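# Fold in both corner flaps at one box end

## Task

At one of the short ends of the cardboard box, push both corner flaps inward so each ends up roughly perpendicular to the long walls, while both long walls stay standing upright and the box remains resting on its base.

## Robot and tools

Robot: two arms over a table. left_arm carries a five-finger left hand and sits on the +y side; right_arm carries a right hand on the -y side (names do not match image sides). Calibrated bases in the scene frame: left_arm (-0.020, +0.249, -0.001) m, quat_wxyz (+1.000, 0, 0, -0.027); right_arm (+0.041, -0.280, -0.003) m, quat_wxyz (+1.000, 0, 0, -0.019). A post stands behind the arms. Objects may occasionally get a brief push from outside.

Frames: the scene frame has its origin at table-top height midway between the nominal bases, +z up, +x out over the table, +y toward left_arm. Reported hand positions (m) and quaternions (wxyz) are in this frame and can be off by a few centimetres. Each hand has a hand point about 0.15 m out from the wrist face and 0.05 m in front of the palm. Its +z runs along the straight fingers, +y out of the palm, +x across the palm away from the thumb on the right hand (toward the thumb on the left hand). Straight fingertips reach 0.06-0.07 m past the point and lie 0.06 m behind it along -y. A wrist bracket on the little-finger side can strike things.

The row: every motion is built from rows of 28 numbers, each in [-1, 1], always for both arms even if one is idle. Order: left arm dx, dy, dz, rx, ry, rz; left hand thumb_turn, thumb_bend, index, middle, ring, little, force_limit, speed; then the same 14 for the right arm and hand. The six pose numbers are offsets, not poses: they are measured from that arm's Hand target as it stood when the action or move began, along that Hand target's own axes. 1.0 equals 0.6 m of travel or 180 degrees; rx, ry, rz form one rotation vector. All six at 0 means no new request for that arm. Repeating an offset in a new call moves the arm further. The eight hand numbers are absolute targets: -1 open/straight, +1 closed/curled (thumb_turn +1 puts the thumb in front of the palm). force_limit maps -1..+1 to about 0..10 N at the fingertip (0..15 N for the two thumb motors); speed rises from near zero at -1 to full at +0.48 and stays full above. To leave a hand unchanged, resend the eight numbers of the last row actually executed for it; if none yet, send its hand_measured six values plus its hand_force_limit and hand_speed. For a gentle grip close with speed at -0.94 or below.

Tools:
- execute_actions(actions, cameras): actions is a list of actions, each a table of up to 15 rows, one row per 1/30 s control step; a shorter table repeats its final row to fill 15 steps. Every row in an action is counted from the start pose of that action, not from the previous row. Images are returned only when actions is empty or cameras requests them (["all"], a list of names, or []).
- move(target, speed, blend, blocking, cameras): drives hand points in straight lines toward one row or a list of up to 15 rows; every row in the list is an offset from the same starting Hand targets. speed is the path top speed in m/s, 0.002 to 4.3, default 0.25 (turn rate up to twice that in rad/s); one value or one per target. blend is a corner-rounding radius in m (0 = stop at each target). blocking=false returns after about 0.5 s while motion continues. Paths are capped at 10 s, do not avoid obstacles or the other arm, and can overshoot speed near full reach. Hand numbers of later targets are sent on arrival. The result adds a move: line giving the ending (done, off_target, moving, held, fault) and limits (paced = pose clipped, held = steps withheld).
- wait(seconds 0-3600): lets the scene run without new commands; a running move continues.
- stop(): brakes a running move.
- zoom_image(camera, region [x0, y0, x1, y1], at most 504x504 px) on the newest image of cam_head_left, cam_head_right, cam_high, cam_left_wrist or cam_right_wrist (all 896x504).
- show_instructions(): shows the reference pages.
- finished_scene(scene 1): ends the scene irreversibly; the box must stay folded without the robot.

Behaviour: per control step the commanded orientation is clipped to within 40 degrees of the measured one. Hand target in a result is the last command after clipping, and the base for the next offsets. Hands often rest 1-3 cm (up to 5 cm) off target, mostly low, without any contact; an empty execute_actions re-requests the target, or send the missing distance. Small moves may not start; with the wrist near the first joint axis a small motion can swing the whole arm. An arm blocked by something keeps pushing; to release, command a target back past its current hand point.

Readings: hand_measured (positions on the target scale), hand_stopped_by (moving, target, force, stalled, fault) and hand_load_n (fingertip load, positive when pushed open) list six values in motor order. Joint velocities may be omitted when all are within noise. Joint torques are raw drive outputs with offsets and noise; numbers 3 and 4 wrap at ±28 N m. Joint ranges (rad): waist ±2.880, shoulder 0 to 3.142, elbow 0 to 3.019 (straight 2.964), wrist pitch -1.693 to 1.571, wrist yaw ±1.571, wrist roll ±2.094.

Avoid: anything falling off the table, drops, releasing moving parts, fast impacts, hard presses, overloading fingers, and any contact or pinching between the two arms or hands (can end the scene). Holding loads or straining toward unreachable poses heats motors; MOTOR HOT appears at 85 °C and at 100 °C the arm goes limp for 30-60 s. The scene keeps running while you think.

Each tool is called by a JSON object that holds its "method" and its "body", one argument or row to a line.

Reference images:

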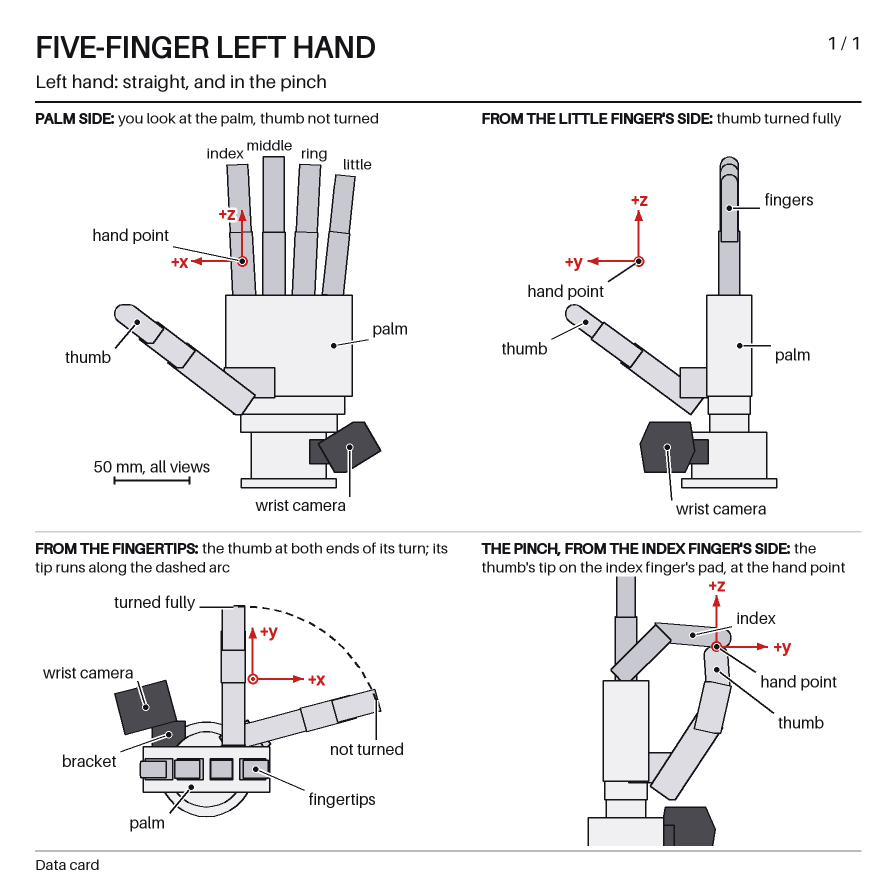

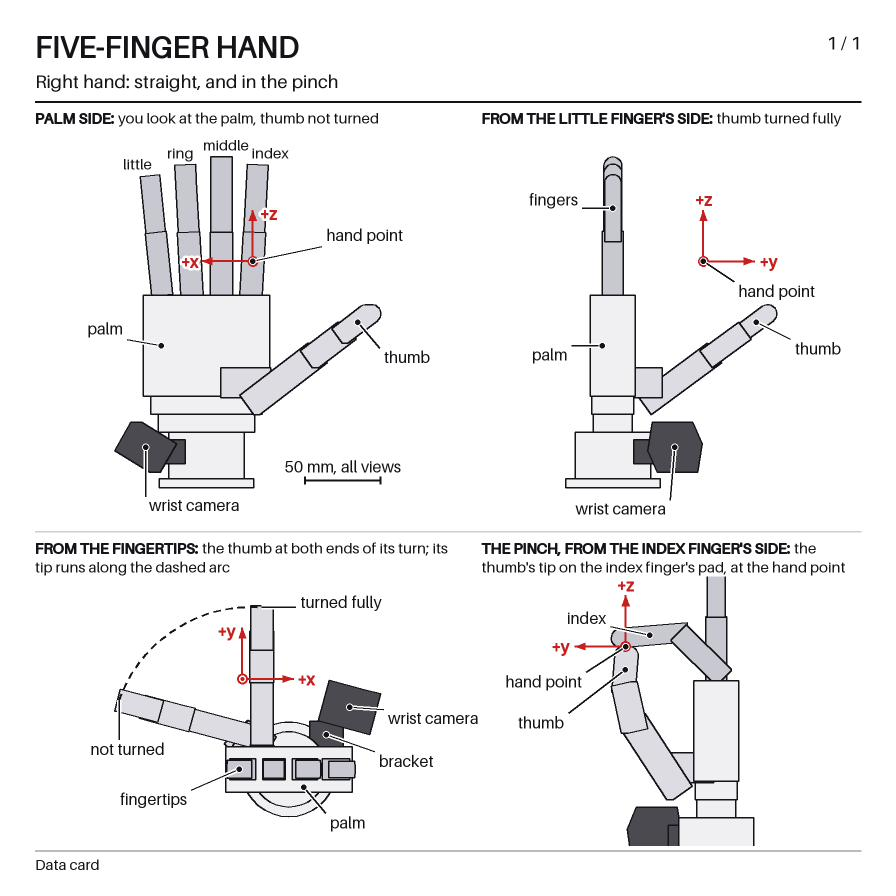

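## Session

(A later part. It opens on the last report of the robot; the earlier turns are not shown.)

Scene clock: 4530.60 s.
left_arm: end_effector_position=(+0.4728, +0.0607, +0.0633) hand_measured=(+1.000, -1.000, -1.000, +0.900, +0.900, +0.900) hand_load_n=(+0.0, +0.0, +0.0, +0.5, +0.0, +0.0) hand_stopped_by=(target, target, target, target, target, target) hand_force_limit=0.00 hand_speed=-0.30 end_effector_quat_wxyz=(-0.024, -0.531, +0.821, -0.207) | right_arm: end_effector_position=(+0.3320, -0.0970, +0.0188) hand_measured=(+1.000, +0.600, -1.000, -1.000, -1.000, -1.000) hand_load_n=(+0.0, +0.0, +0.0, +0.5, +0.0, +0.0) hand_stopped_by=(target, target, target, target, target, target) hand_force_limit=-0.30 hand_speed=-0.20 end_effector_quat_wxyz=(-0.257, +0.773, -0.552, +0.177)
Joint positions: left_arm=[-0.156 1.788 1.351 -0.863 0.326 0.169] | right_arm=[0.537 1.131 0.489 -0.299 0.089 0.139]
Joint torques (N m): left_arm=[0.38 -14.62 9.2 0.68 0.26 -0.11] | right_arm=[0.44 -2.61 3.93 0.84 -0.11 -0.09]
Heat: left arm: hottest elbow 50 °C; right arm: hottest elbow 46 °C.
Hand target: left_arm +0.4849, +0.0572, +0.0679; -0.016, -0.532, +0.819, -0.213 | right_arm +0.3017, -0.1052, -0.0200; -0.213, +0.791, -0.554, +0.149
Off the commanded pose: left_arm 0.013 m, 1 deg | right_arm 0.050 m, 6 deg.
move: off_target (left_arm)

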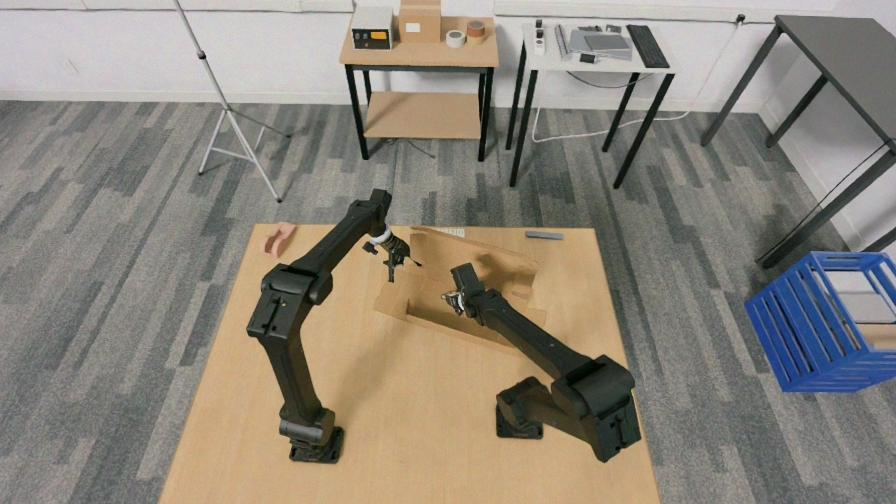

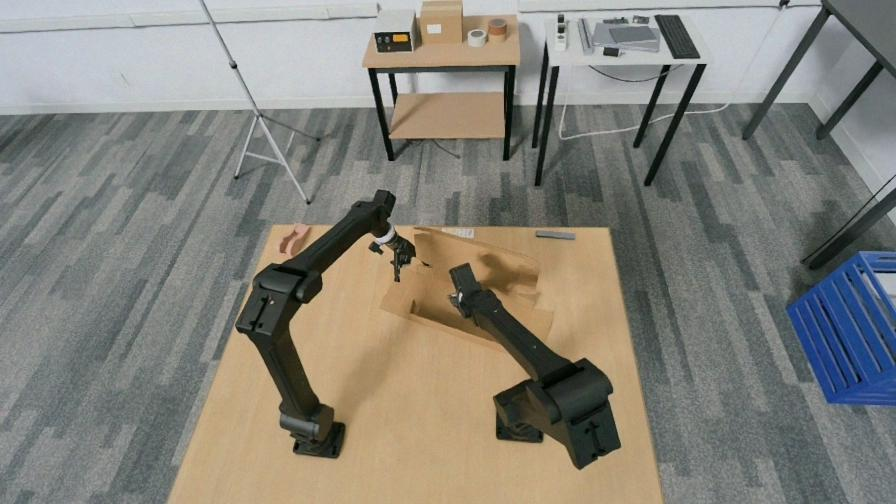

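{"method": "move", "body": {
  "target": [
    [-0.0508,0.0033,-0.0157,0,0,0,1,-1,-1,0.9,0.9,0.9,0.0,-0.3,0,0,0,0,0,0,1,0.6,-1,-1,-1,-1,-0.3,-0.2],
    [-0.0435,0.0488,-0.0302,0,0,0,1,-1,-1,0.9,0.9,0.9,0.0,-0.3,0,0,0,0,0,0,1,0.6,-1,-1,-1,-1,-0.3,-0.2]
  ],
  "speed": 0.1,
  "cameras": ["cam_head_left","cam_head_right"]
}}

{"method": "zoom_image", "body": {
  "camera": "cam_head_left",
  "region": [395, 245, 435, 285]
}}

{"method": "zoom_image", "body": {
  "camera": "cam_head_right",
  "region": [400, 245, 440, 285]
}}

Scene clock: 4573.43 s.
left_arm: end_effector_position=(+0.4656, +0.0924, +0.0674) hand_measured=(+1.000, -1.000, -1.000, +0.900, +0.900, +0.900) hand_load_n=(+0.0, +0.0, +0.0, +0.0, +0.0, +0.0) hand_stopped_by=(target, target, target, target, target, target) hand_force_limit=0.00 hand_speed=-0.30 end_effector_quat_wxyz=(-0.021, -0.534, +0.819, -0.208) | right_arm: end_effector_position=(+0.3320, -0.0970, +0.0188) hand_measured=(+1.000, +0.600, -1.000, -1.000, -1.000, -1.000) hand_load_n=(+0.0, +0.0, +0.0, +0.0, +0.0, +0.0) hand_stopped_by=(target, target, target, target, target, target) hand_force_limit=-0.30 hand_speed=-0.20 end_effector_quat_wxyz=(-0.257, +0.773, -0.552, +0.177)
Joint positions: left_arm=[-0.1 1.752 1.313 -0.874 0.336 0.218] | right_arm=[0.537 1.131 0.489 -0.299 0.089 0.139]
Joint torques (N m): left_arm=[1.26 -15.56 6.56 1.01 0.56 0.08] | right_arm=[0.62 -2.9 4.01 0.85 -0.12 -0.08]
Heat: left arm: hottest elbow 54 °C; right arm: hottest elbow 46 °C.
Hand target: left_arm +0.4668, +0.0963, +0.0680; -0.017, -0.532, +0.819, -0.213 | right_arm +0.3017, -0.1052, -0.0200; -0.213, +0.791, -0.554, +0.149
Off the commanded pose: left_arm 0.004 m, 1 deg | right_arm 0.050 m, 6 deg.
move: done

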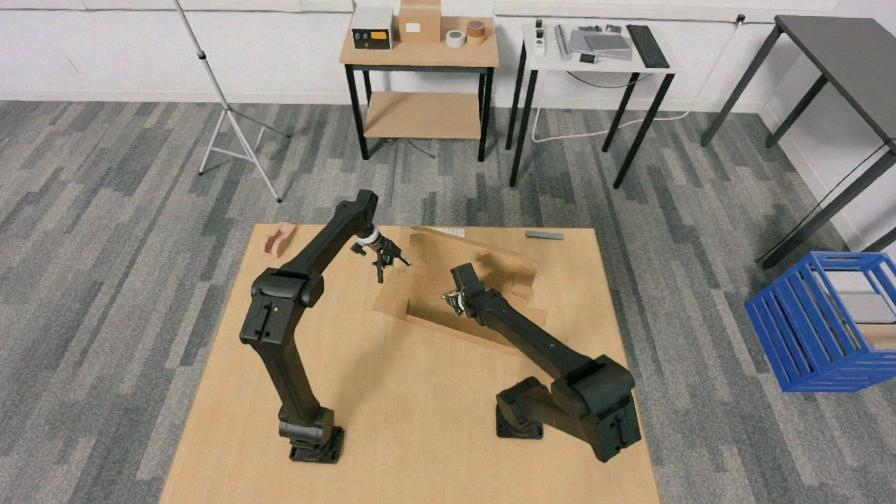

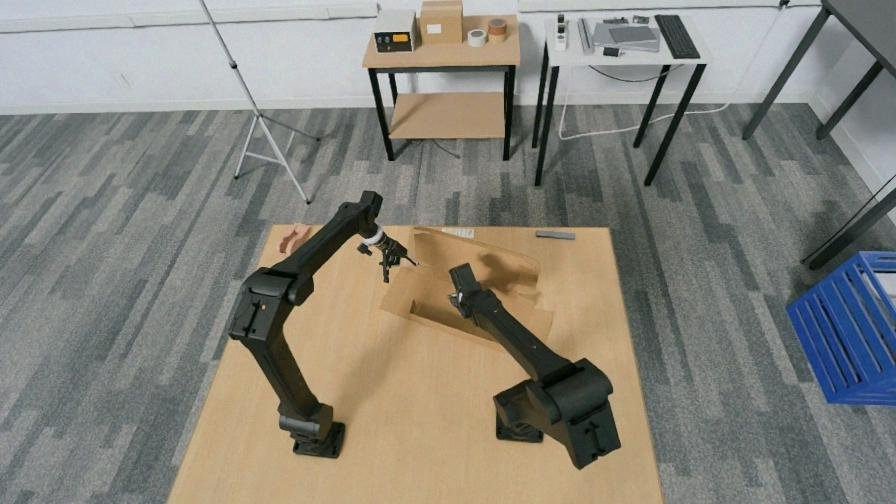

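Scaled by 12.600.

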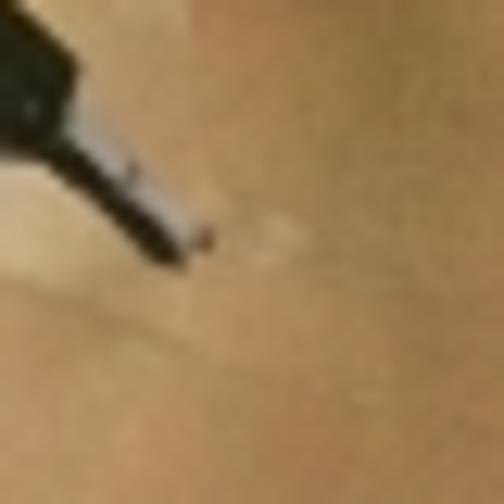

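Scaled by 12.600.

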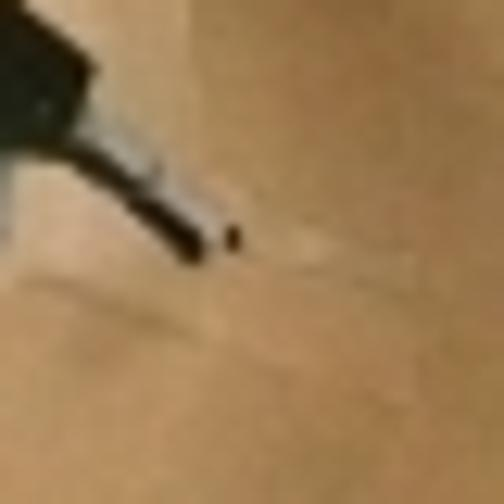

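{"method": "move", "body": {
  "target": [
    [0.0302,-0.002,0.0093,0,0,0,1,-1,-1,0.9,0.9,0.9,0.0,-0.3,0,0,0,0,0,0,1,0.6,-1,-1,-1,-1,-0.3,-0.2],
    [0.0398,0.0275,0.0013,0,0,0,1,-1,-1,0.9,0.9,0.9,0.0,-0.3,0,0,0,0,0,0,1,0.6,-1,-1,-1,-1,-0.3,-0.2]
  ],
  "speed": 0.1,
  "blend": [0.002,0],
  "cameras": ["cam_head_left","cam_head_right"]
}}

{"method": "zoom_image", "body": {
  "camera": "cam_head_left",
  "region": [395, 245, 435, 285]
}}

{"method": "zoom_image", "body": {
  "camera": "cam_head_right",
  "region": [400, 245, 440, 285]
}}

Scene clock: 4602.13 s.
left_arm: end_effector_position=(+0.4427, +0.0851, +0.0674) hand_measured=(+1.000, -1.000, -1.000, +0.900, +0.900, +0.900) hand_load_n=(+0.0, +0.0, +0.0, +0.0, +0.0, +0.0) hand_stopped_by=(target, target, target, target, target, target) hand_force_limit=0.00 hand_speed=-0.30 end_effector_quat_wxyz=(-0.020, -0.533, +0.820, -0.209) | right_arm: end_effector_position=(+0.3320, -0.0970, +0.0188) hand_measured=(+1.000, +0.600, -1.000, -1.000, -1.000, -1.000) hand_load_n=(+0.0, +0.0, +0.0, +0.0, +0.0, +0.0) hand_stopped_by=(target, target, target, target, target, target) hand_force_limit=-0.30 hand_speed=-0.20 end_effector_quat_wxyz=(-0.257, +0.773, -0.552, +0.177)
Joint positions: left_arm=[-0.121 1.699 1.24 -0.845 0.332 0.198] | right_arm=[0.537 1.131 0.489 -0.299 0.089 0.139]
Joint torques (N m): left_arm=[0.5 -14.74 6.43 0.87 0.29 -0.12] | right_arm=[0.32 -3.14 3.92 0.96 -0.15 -0.1]
Heat: left arm: hottest elbow 51 °C; right arm: hottest elbow 45 °C.
Hand target: left_arm +0.4421, +0.0812, +0.0678; -0.017, -0.533, +0.819, -0.212 | right_arm +0.3017, -0.1052, -0.0200; -0.213, +0.791, -0.554, +0.149
Off the commanded pose: left_arm 0.004 m, 1 deg | right_arm 0.050 m, 6 deg.
move: done

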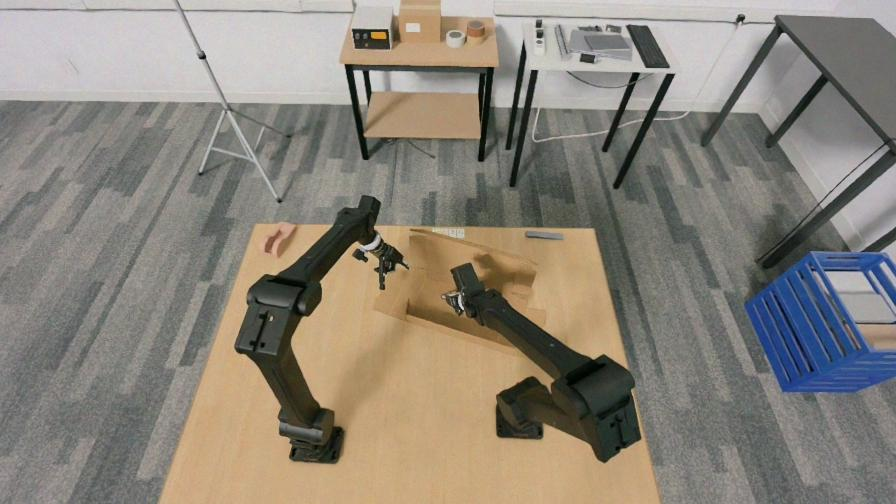

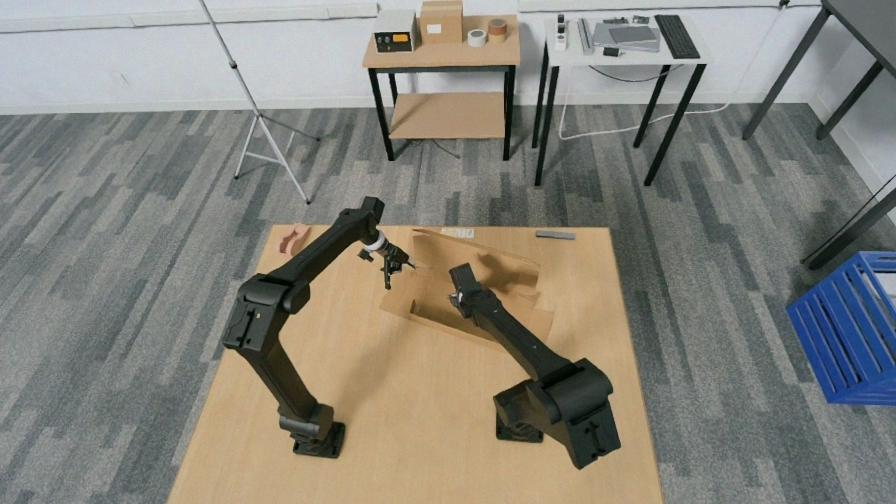

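Scaled by 12.600.

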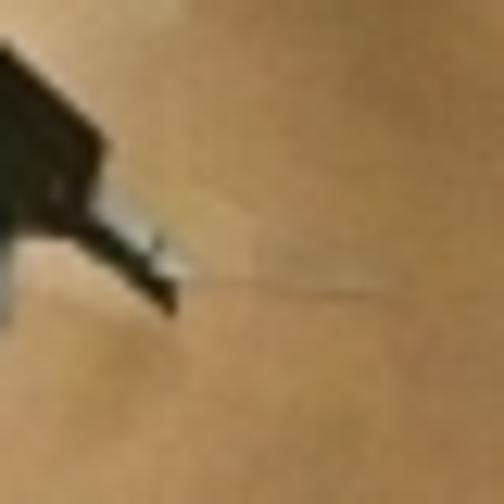

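Scaled by 12.600.

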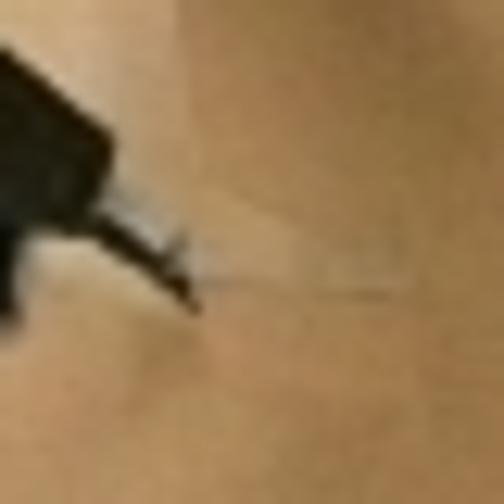

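{"method": "move", "body": {
  "target": [
    [0.0247,0.0332,-0.005,0,0,0,1,-1,-1,0.9,0.9,0.9,0.0,-0.3,0,0,0,0,0,0,1,0.6,-1,-1,-1,-1,-0.3,-0.2],
    [0.0557,0.0553,-0.0043,0,0,0,1,-1,-1,0.9,0.9,0.9,0.0,-0.3,0,0,0,0,0,0,1,0.6,-1,-1,-1,-1,-0.3,-0.2]
  ],
  "speed": 0.08,
  "blend": [0.004,0],
  "cameras": ["cam_head_left","cam_head_right"]
}}

{"method": "zoom_image", "body": {
  "camera": "cam_head_left",
  "region": [390, 240, 450, 300]
}}

{"method": "zoom_image", "body": {
  "camera": "cam_head_right",
  "region": [390, 240, 450, 300]
}}

Scene clock: 4633.73 s.
left_arm: end_effector_position=(+0.4034, +0.0716, +0.0662) hand_measured=(+1.000, -1.000, -1.000, +0.900, +0.900, +0.900) hand_load_n=(+0.0, +0.0, +0.0, +0.0, +0.0, +0.0) hand_stopped_by=(target, target, target, target, target, target) hand_force_limit=0.00 hand_speed=-0.30 end_effector_quat_wxyz=(-0.015, -0.537, +0.817, -0.209) | right_arm: end_effector_position=(+0.3320, -0.0970, +0.0188) hand_measured=(+1.000, +0.600, -1.000, -1.000, -1.000, -1.000) hand_load_n=(+0.0, +0.0, +0.0, +0.0, +0.0, +0.0) hand_stopped_by=(target, target, target, target, target, target) hand_force_limit=-0.30 hand_speed=-0.20 end_effector_quat_wxyz=(-0.257, +0.773, -0.552, +0.177)
Joint positions: left_arm=[-0.166 1.606 1.117 -0.79 0.31 0.142] | right_arm=[0.537 1.131 0.489 -0.299 0.089 0.139]
Joint torques (N m): left_arm=[-0.56 -13.74 6.3 0.73 0.62 -0.1] | right_arm=[0.73 -3.08 4 0.87 -0.12 -0.09]
Heat: left arm: hottest elbow 49 °C; right arm: hottest elbow 45 °C.
Hand target: left_arm +0.3979, +0.0645, +0.0678; -0.017, -0.532, +0.819, -0.212 | right_arm +0.3017, -0.1052, -0.0200; -0.213, +0.791, -0.554, +0.149
Off the commanded pose: left_arm 0.009 m, 1 deg | right_arm 0.050 m, 6 deg.
move: done

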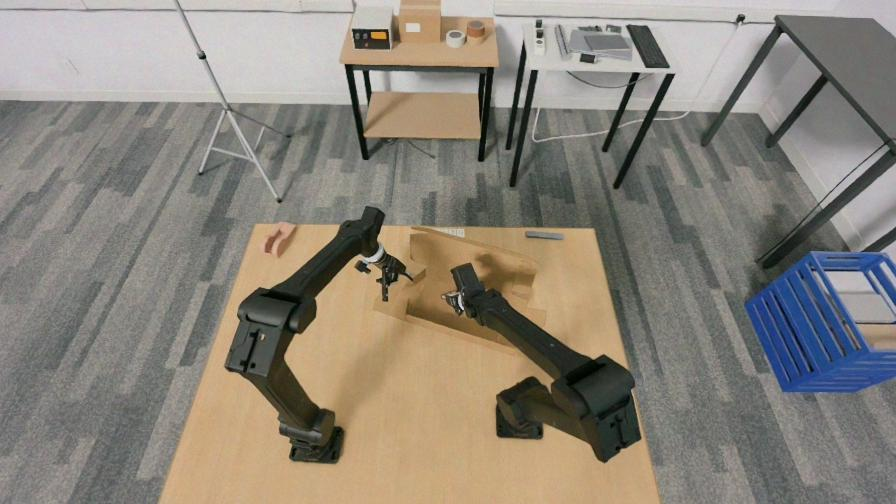

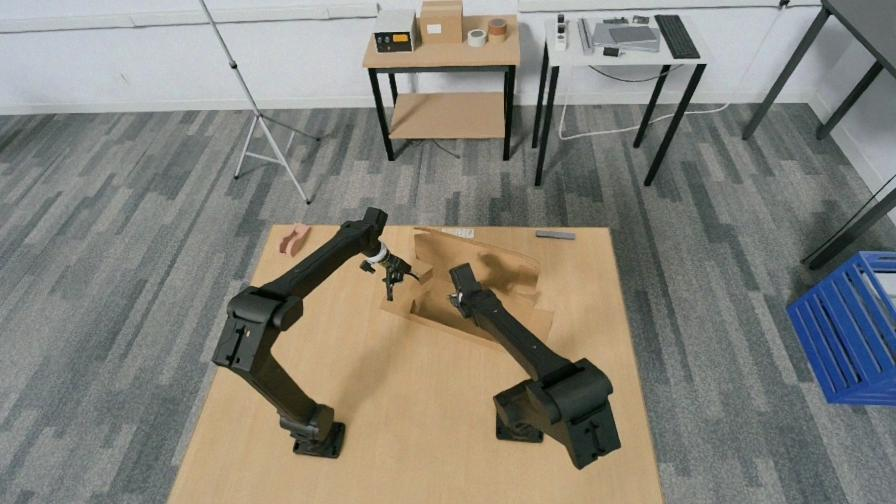

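Scaled by 8.400.

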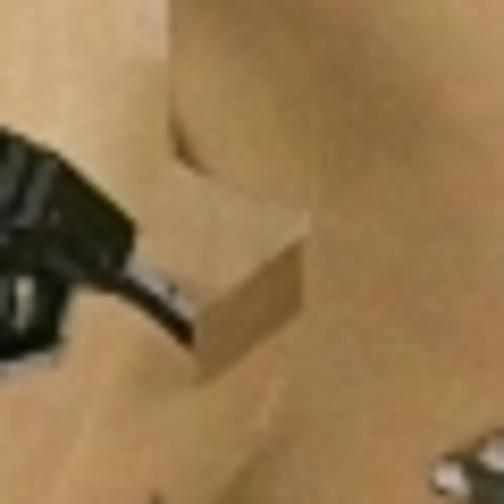

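Scaled by 8.400.

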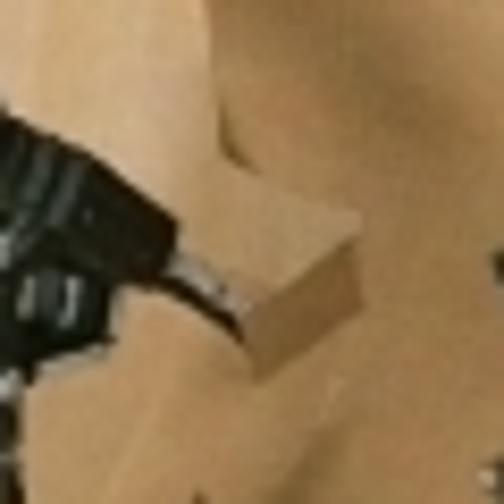

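{"method": "move", "body": {
  "target": [
    [0.0453,0.0018,0.0122,0,0,0,1,-1,-1,0.9,0.9,0.9,0.0,-0.3,0,0,0,0,0,0,1,0.6,-1,-1,-1,-1,-0.3,-0.2],
    [0.0803,-0.01,0.0265,0,0,0,1,-1,-1,0.9,0.9,0.9,0.0,-0.3,0,0,0,0,0,0,1,0.6,-1,-1,-1,-1,-0.3,-0.2]
  ],
  "speed": 0.08,
  "blend": [0.004,0],
  "cameras": ["cam_head_left","cam_head_right"]
}}

{"method": "zoom_image", "body": {
  "camera": "cam_head_left",
  "region": [390, 240, 450, 300]
}}

{"method": "zoom_image", "body": {
  "camera": "cam_head_right",
  "region": [390, 240, 450, 300]
}}

Scene clock: 4663.63 s.
left_arm: end_effector_position=(+0.3883, +0.0323, +0.0665) hand_measured=(+1.000, -1.000, -1.000, +0.900, +0.900, +0.900) hand_load_n=(+0.0, +0.0, -0.5, +0.0, +0.0, +0.0) hand_stopped_by=(target, target, target, target, target, target) hand_force_limit=0.00 hand_speed=-0.30 end_effector_quat_wxyz=(-0.011, -0.544, +0.814, -0.204) | right_arm: end_effector_position=(+0.3320, -0.0970, +0.0188) hand_measured=(+1.000, +0.600, -1.000, -1.000, -1.000, -1.000) hand_load_n=(+0.0, +0.0, +0.0, +0.5, +0.0, +0.0) hand_stopped_by=(target, target, target, target, target, target) hand_force_limit=-0.30 hand_speed=-0.20 end_effector_quat_wxyz=(-0.257, +0.773, -0.552, +0.177)
Joint positions: left_arm=[-0.262 1.591 1.1 -0.763 0.267 0.034] | right_arm=[0.537 1.131 0.489 -0.299 0.089 0.139]
Joint torques (N m): left_arm=[-1.55 -12.04 7.3 1.09 1.01 -0.09] | right_arm=[0.5 -3.14 3.95 0.8 -0.13 -0.12]
Heat: left arm: hottest elbow 48 °C; right arm: hottest elbow 45 °C.
Hand target: left_arm +0.3856, +0.0150, +0.0675; -0.017, -0.532, +0.819, -0.212 | right_arm +0.3017, -0.1052, -0.0200; -0.213, +0.791, -0.554, +0.149
Off the commanded pose: left_arm 0.018 m, 2 deg | right_arm 0.050 m, 6 deg.
move: off_target (left_arm)

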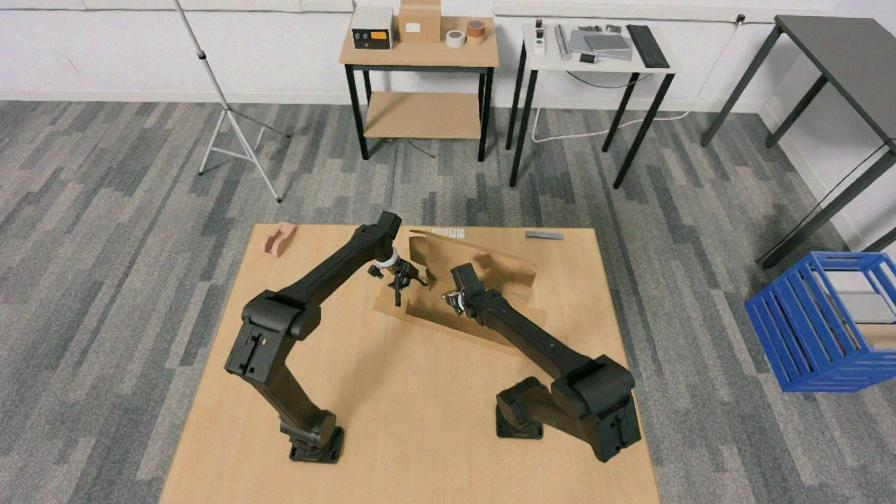

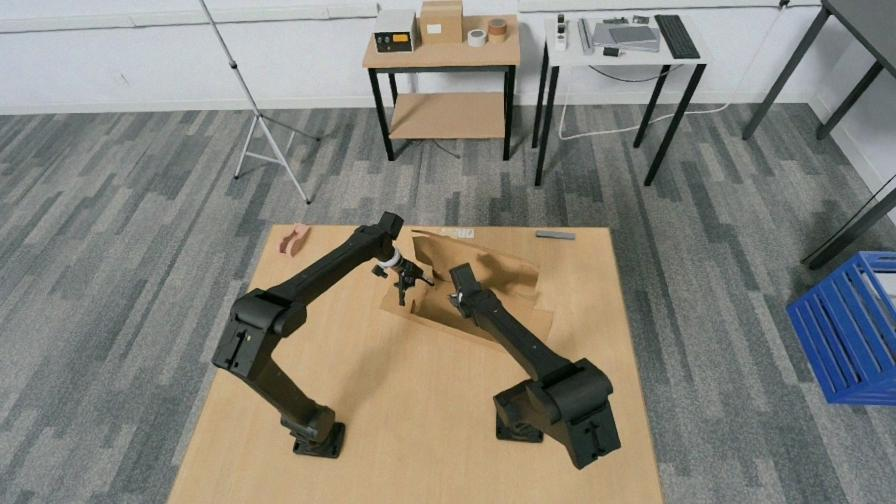

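Scaled by 8.400.

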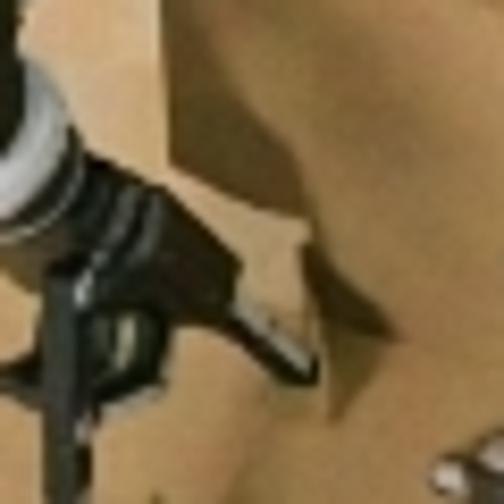

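Scaled by 8.400.

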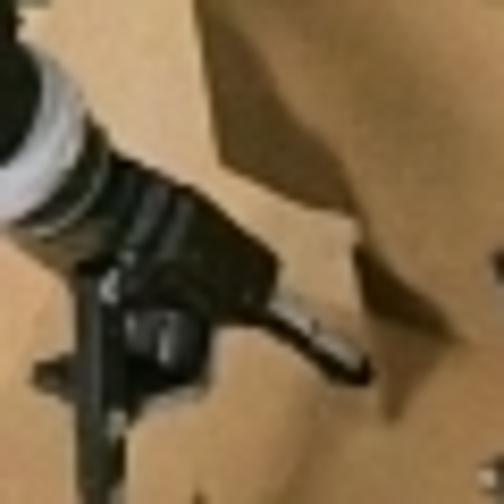

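{"method": "move", "body": {
  "target": [
    [-0.0032,-0.019,0.006,0,0,0,1,-1,-1,0.9,0.9,0.9,0.0,-0.3,0,0,0,0,0,0,1,0.6,-1,-1,-1,-1,-0.3,-0.2],
    [-0.0037,-0.0322,0.0107,0,0,0,1,-1,-1,0.9,0.9,0.9,0.0,-0.3,0,0,0,0,0,0,1,0.6,-1,-1,-1,-1,-0.3,-0.2],
    [0.0013,-0.0502,0.0187,0,0,0,1,-1,-1,0.9,0.9,0.9,0.0,-0.3,0,0,0,0,0,0,1,0.6,-1,-1,-1,-1,-0.3,-0.2]
  ],
  "speed": 0.06,
  "blend": [0.003,0.003,0],
  "cameras": ["cam_head_left","cam_head_right"]
}}

{"method": "zoom_image", "body": {
  "camera": "cam_head_left",
  "region": [390, 240, 450, 300]
}}

{"method": "zoom_image", "body": {
  "camera": "cam_head_right",
  "region": [390, 240, 450, 300]
}}

Scene clock: 4693.80 s.
left_arm: end_effector_position=(+0.4032, +0.0157, +0.0641) hand_measured=(+1.000, -1.000, -1.000, +0.900, +0.900, +0.900) hand_load_n=(+0.0, +0.0, -1.5, +0.0, +0.0, +0.0) hand_stopped_by=(target, target, target, target, target, target) hand_force_limit=0.00 hand_speed=-0.30 end_effector_quat_wxyz=(-0.014, -0.536, +0.819, -0.206) | right_arm: end_effector_position=(+0.3320, -0.0970, +0.0188) hand_measured=(+1.000, +0.600, -1.000, -1.000, -1.000, -1.000) hand_load_n=(+0.0, +0.0, +0.0, +0.0, +0.0, +0.0) hand_stopped_by=(target, target, target, target, target, target) hand_force_limit=-0.30 hand_speed=-0.20 end_effector_quat_wxyz=(-0.257, +0.773, -0.552, +0.177)
Joint positions: left_arm=[-0.284 1.642 1.155 -0.763 0.271 0.031] | right_arm=[0.537 1.131 0.489 -0.299 0.089 0.139]
Joint torques (N m): left_arm=[-0.5 -10.93 10.18 0.57 0.65 -0.17] | right_arm=[0.5 -2.9 3.9 0.85 -0.12 -0.09]
Heat: left arm: hottest elbow 49 °C; right arm: hottest elbow 44 °C.
Hand target: left_arm +0.4139, -0.0001, +0.0675; -0.017, -0.532, +0.819, -0.212 | right_arm +0.3017, -0.1052, -0.0200; -0.213, +0.791, -0.554, +0.149
Off the commanded pose: left_arm 0.019 m, 1 deg | right_arm 0.050 m, 6 deg.
move: off_target (left_arm)

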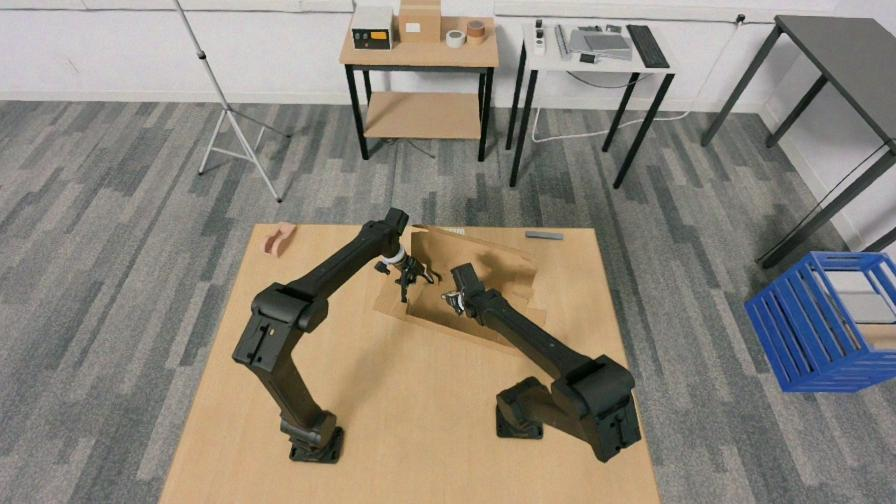

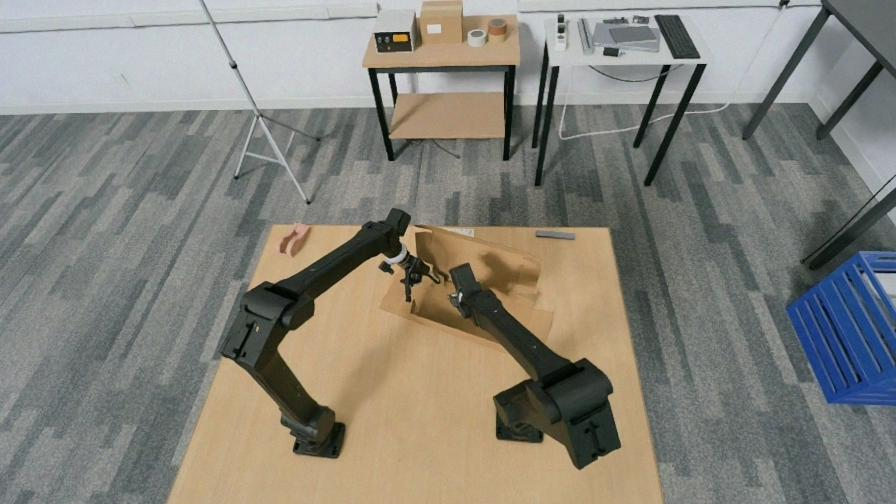

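Scaled by 8.400.

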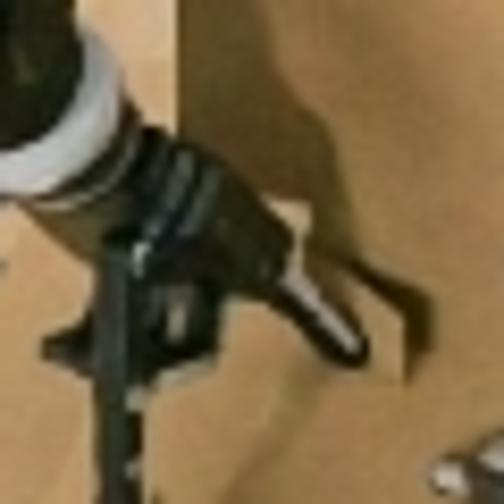

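Scaled by 8.400.

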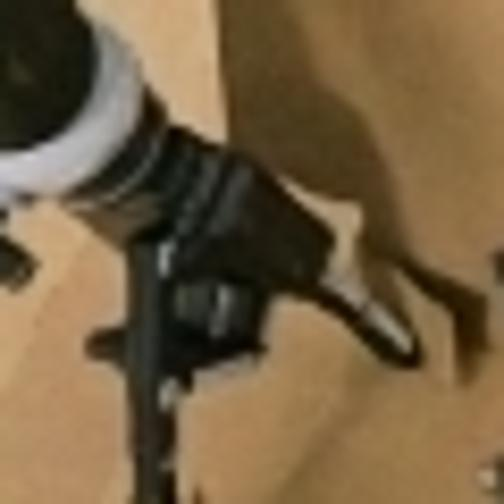

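{"method": "move", "body": {
  "target": [0.0035,-0.0288,0.0113,0,0,0,1,-1,-1,0.9,0.9,0.9,0.0,-0.3,0,0,0,0,0,0,1,0.6,-1,-1,-1,-1,-0.3,-0.2],
  "speed": 0.06,
  "cameras": ["cam_head_left","cam_head_right","cam_high"]
}}

{"method": "zoom_image", "body": {
  "camera": "cam_head_left",
  "region": [390, 220, 490, 320]
}}

{"method": "zoom_image", "body": {
  "camera": "cam_head_right",
  "region": [400, 240, 460, 300]
}}

Scene clock: 4719.10 s.
left_arm: end_effector_position=(+0.4183, +0.0055, +0.0654) hand_measured=(+1.000, -1.000, -1.000, +0.900, +0.900, +0.900) hand_load_n=(+0.0, +0.0, -2.0, +0.0, +0.0, +0.0) hand_stopped_by=(target, target, target, target, target, target) hand_force_limit=0.00 hand_speed=-0.30 end_effector_quat_wxyz=(-0.015, -0.536, +0.819, -0.207) | right_arm: end_effector_position=(+0.3342, -0.0978, +0.0183) hand_measured=(+1.000, +0.600, -1.000, -1.000, -1.000, -1.000) hand_load_n=(+0.5, +0.0, +0.0, +0.0, -0.5, +0.0) hand_stopped_by=(target, target, target, target, target, target) hand_force_limit=-0.30 hand_speed=-0.20 end_effector_quat_wxyz=(-0.257, +0.772, -0.553, +0.181)
Joint positions: left_arm=[-0.292 1.683 1.212 -0.778 0.271 0.023] | right_arm=[0.537 1.134 0.489 -0.292 0.098 0.139]
Joint torques (N m): left_arm=[-0.44 -11.81 10.24 0.64 0.52 -0.18] | right_arm=[0.38 -3.19 3.82 0.58 -0.46 -0.1]
Heat: left arm: hottest elbow 53 °C; right arm: hottest elbow 44 °C.
Hand target: left_arm +0.4296, -0.0104, +0.0677; -0.016, -0.532, +0.819, -0.213 | right_arm +0.3018, -0.1052, -0.0199; -0.213, +0.791, -0.554, +0.149
Off the commanded pose: left_arm 0.019 m, 1 deg | right_arm 0.051 m, 7 deg.
move: off_target (left_arm)

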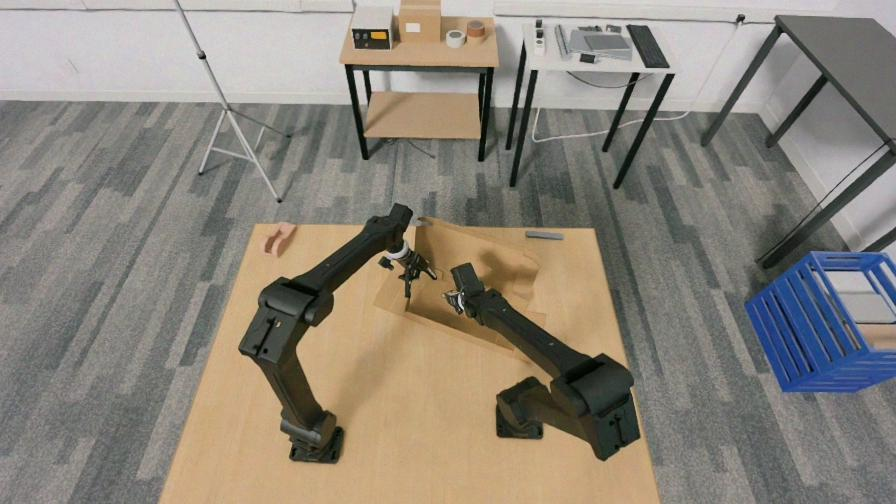

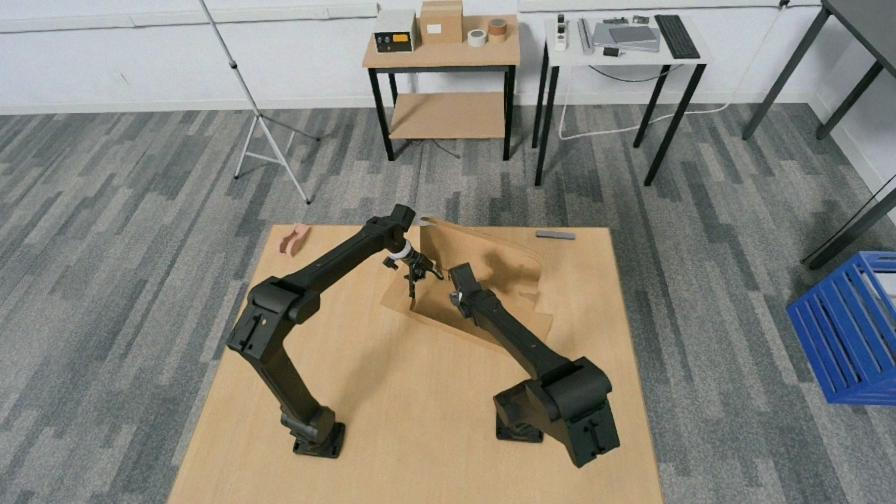

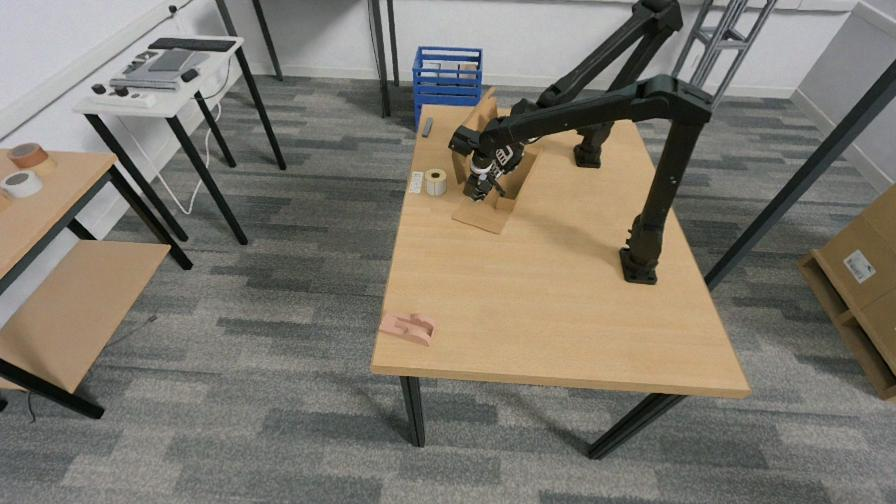

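Scaled by 5.040.

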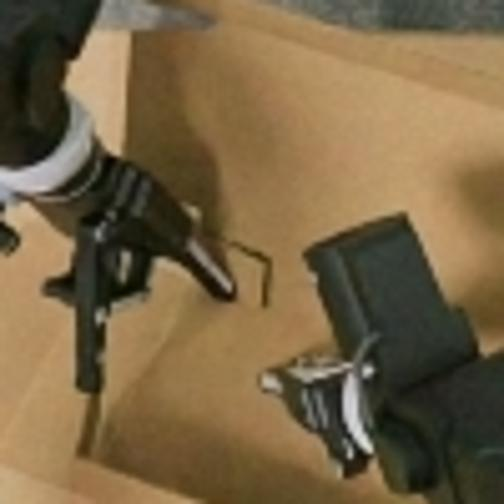

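Scaled by 8.400.

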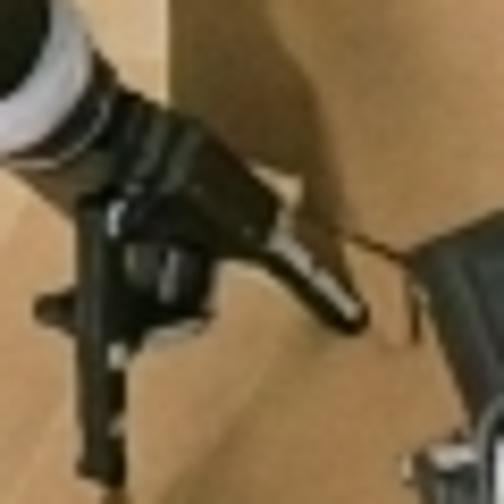

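{"method": "wait", "body": {
  "seconds": 120,
  "cameras": ["cam_head_left","cam_high"]
}}

{"method": "zoom_image", "body": {
  "camera": "cam_head_left",
  "region": [380, 210, 560, 390]
}}

{"method": "zoom_image", "body": {
  "camera": "cam_high",
  "region": [430, 80, 560, 240]
}}

Scene clock: 4860.03 s.
left_arm: end_effector_position=(+0.4182, +0.0056, +0.0652) hand_measured=(+1.000, -1.000, -1.000, +0.900, +0.900, +0.900) hand_load_n=(+0.0, +0.0, -1.5, +0.0, +0.0, +0.0) hand_stopped_by=(target, target, target, target, target, target) hand_force_limit=0.00 hand_speed=-0.30 end_effector_quat_wxyz=(-0.016, -0.536, +0.819, -0.207) | right_arm: end_effector_position=(+0.3342, -0.0978, +0.0183) hand_measured=(+1.000, +0.600, -1.000, -1.000, -1.000, -1.000) hand_load_n=(+0.0, +0.0, +0.0, +0.0, +0.0, +0.0) hand_stopped_by=(target, target, target, target, target, target) hand_force_limit=-0.30 hand_speed=-0.20 end_effector_quat_wxyz=(-0.257, +0.772, -0.553, +0.181)
Joint positions: left_arm=[-0.292 1.683 1.212 -0.778 0.271 0.023] | right_arm=[0.537 1.134 0.489 -0.292 0.098 0.139]
Joint torques (N m): left_arm=[-0.97 -11.75 10.19 0.66 0.52 -0.19] | right_arm=[0.15 -3.31 3.9 0.57 -0.49 -0.08]
Heat: left arm: hottest elbow 59 °C; right arm: hottest elbow 43 °C.
Hand target: left_arm +0.4295, -0.0104, +0.0675; -0.017, -0.532, +0.819, -0.212 | right_arm +0.3018, -0.1052, -0.0199; -0.213, +0.791, -0.554, +0.149
Off the commanded pose: left_arm 0.020 m, 1 deg | right_arm 0.051 m, 7 deg.
wait: 120.00 s; at rest from the start

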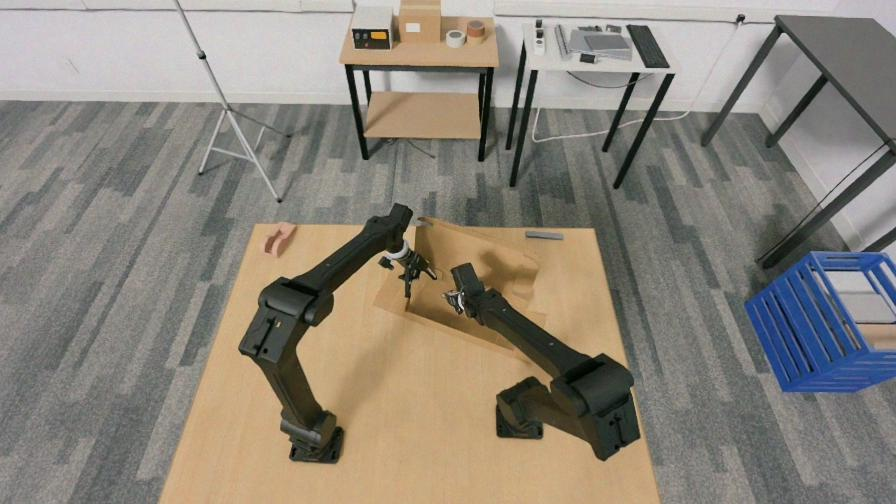

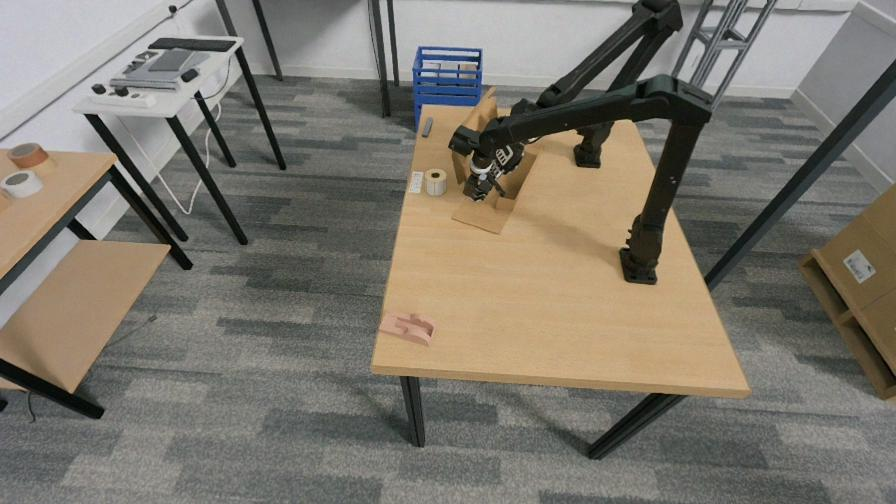

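Scaled by 2.800.

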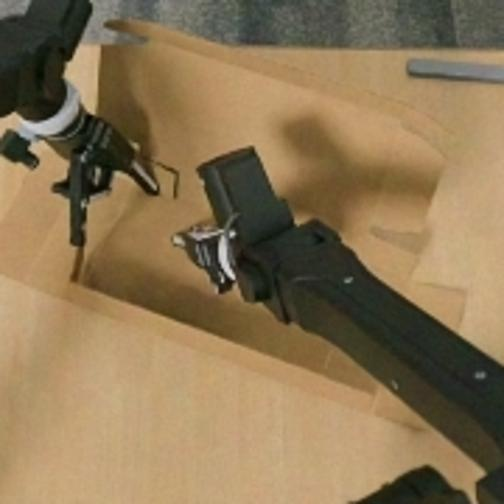

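Scaled by 3.150.

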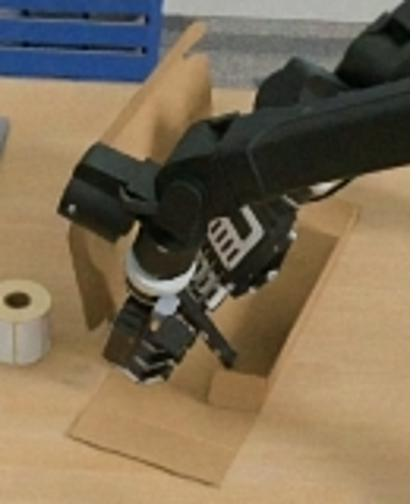

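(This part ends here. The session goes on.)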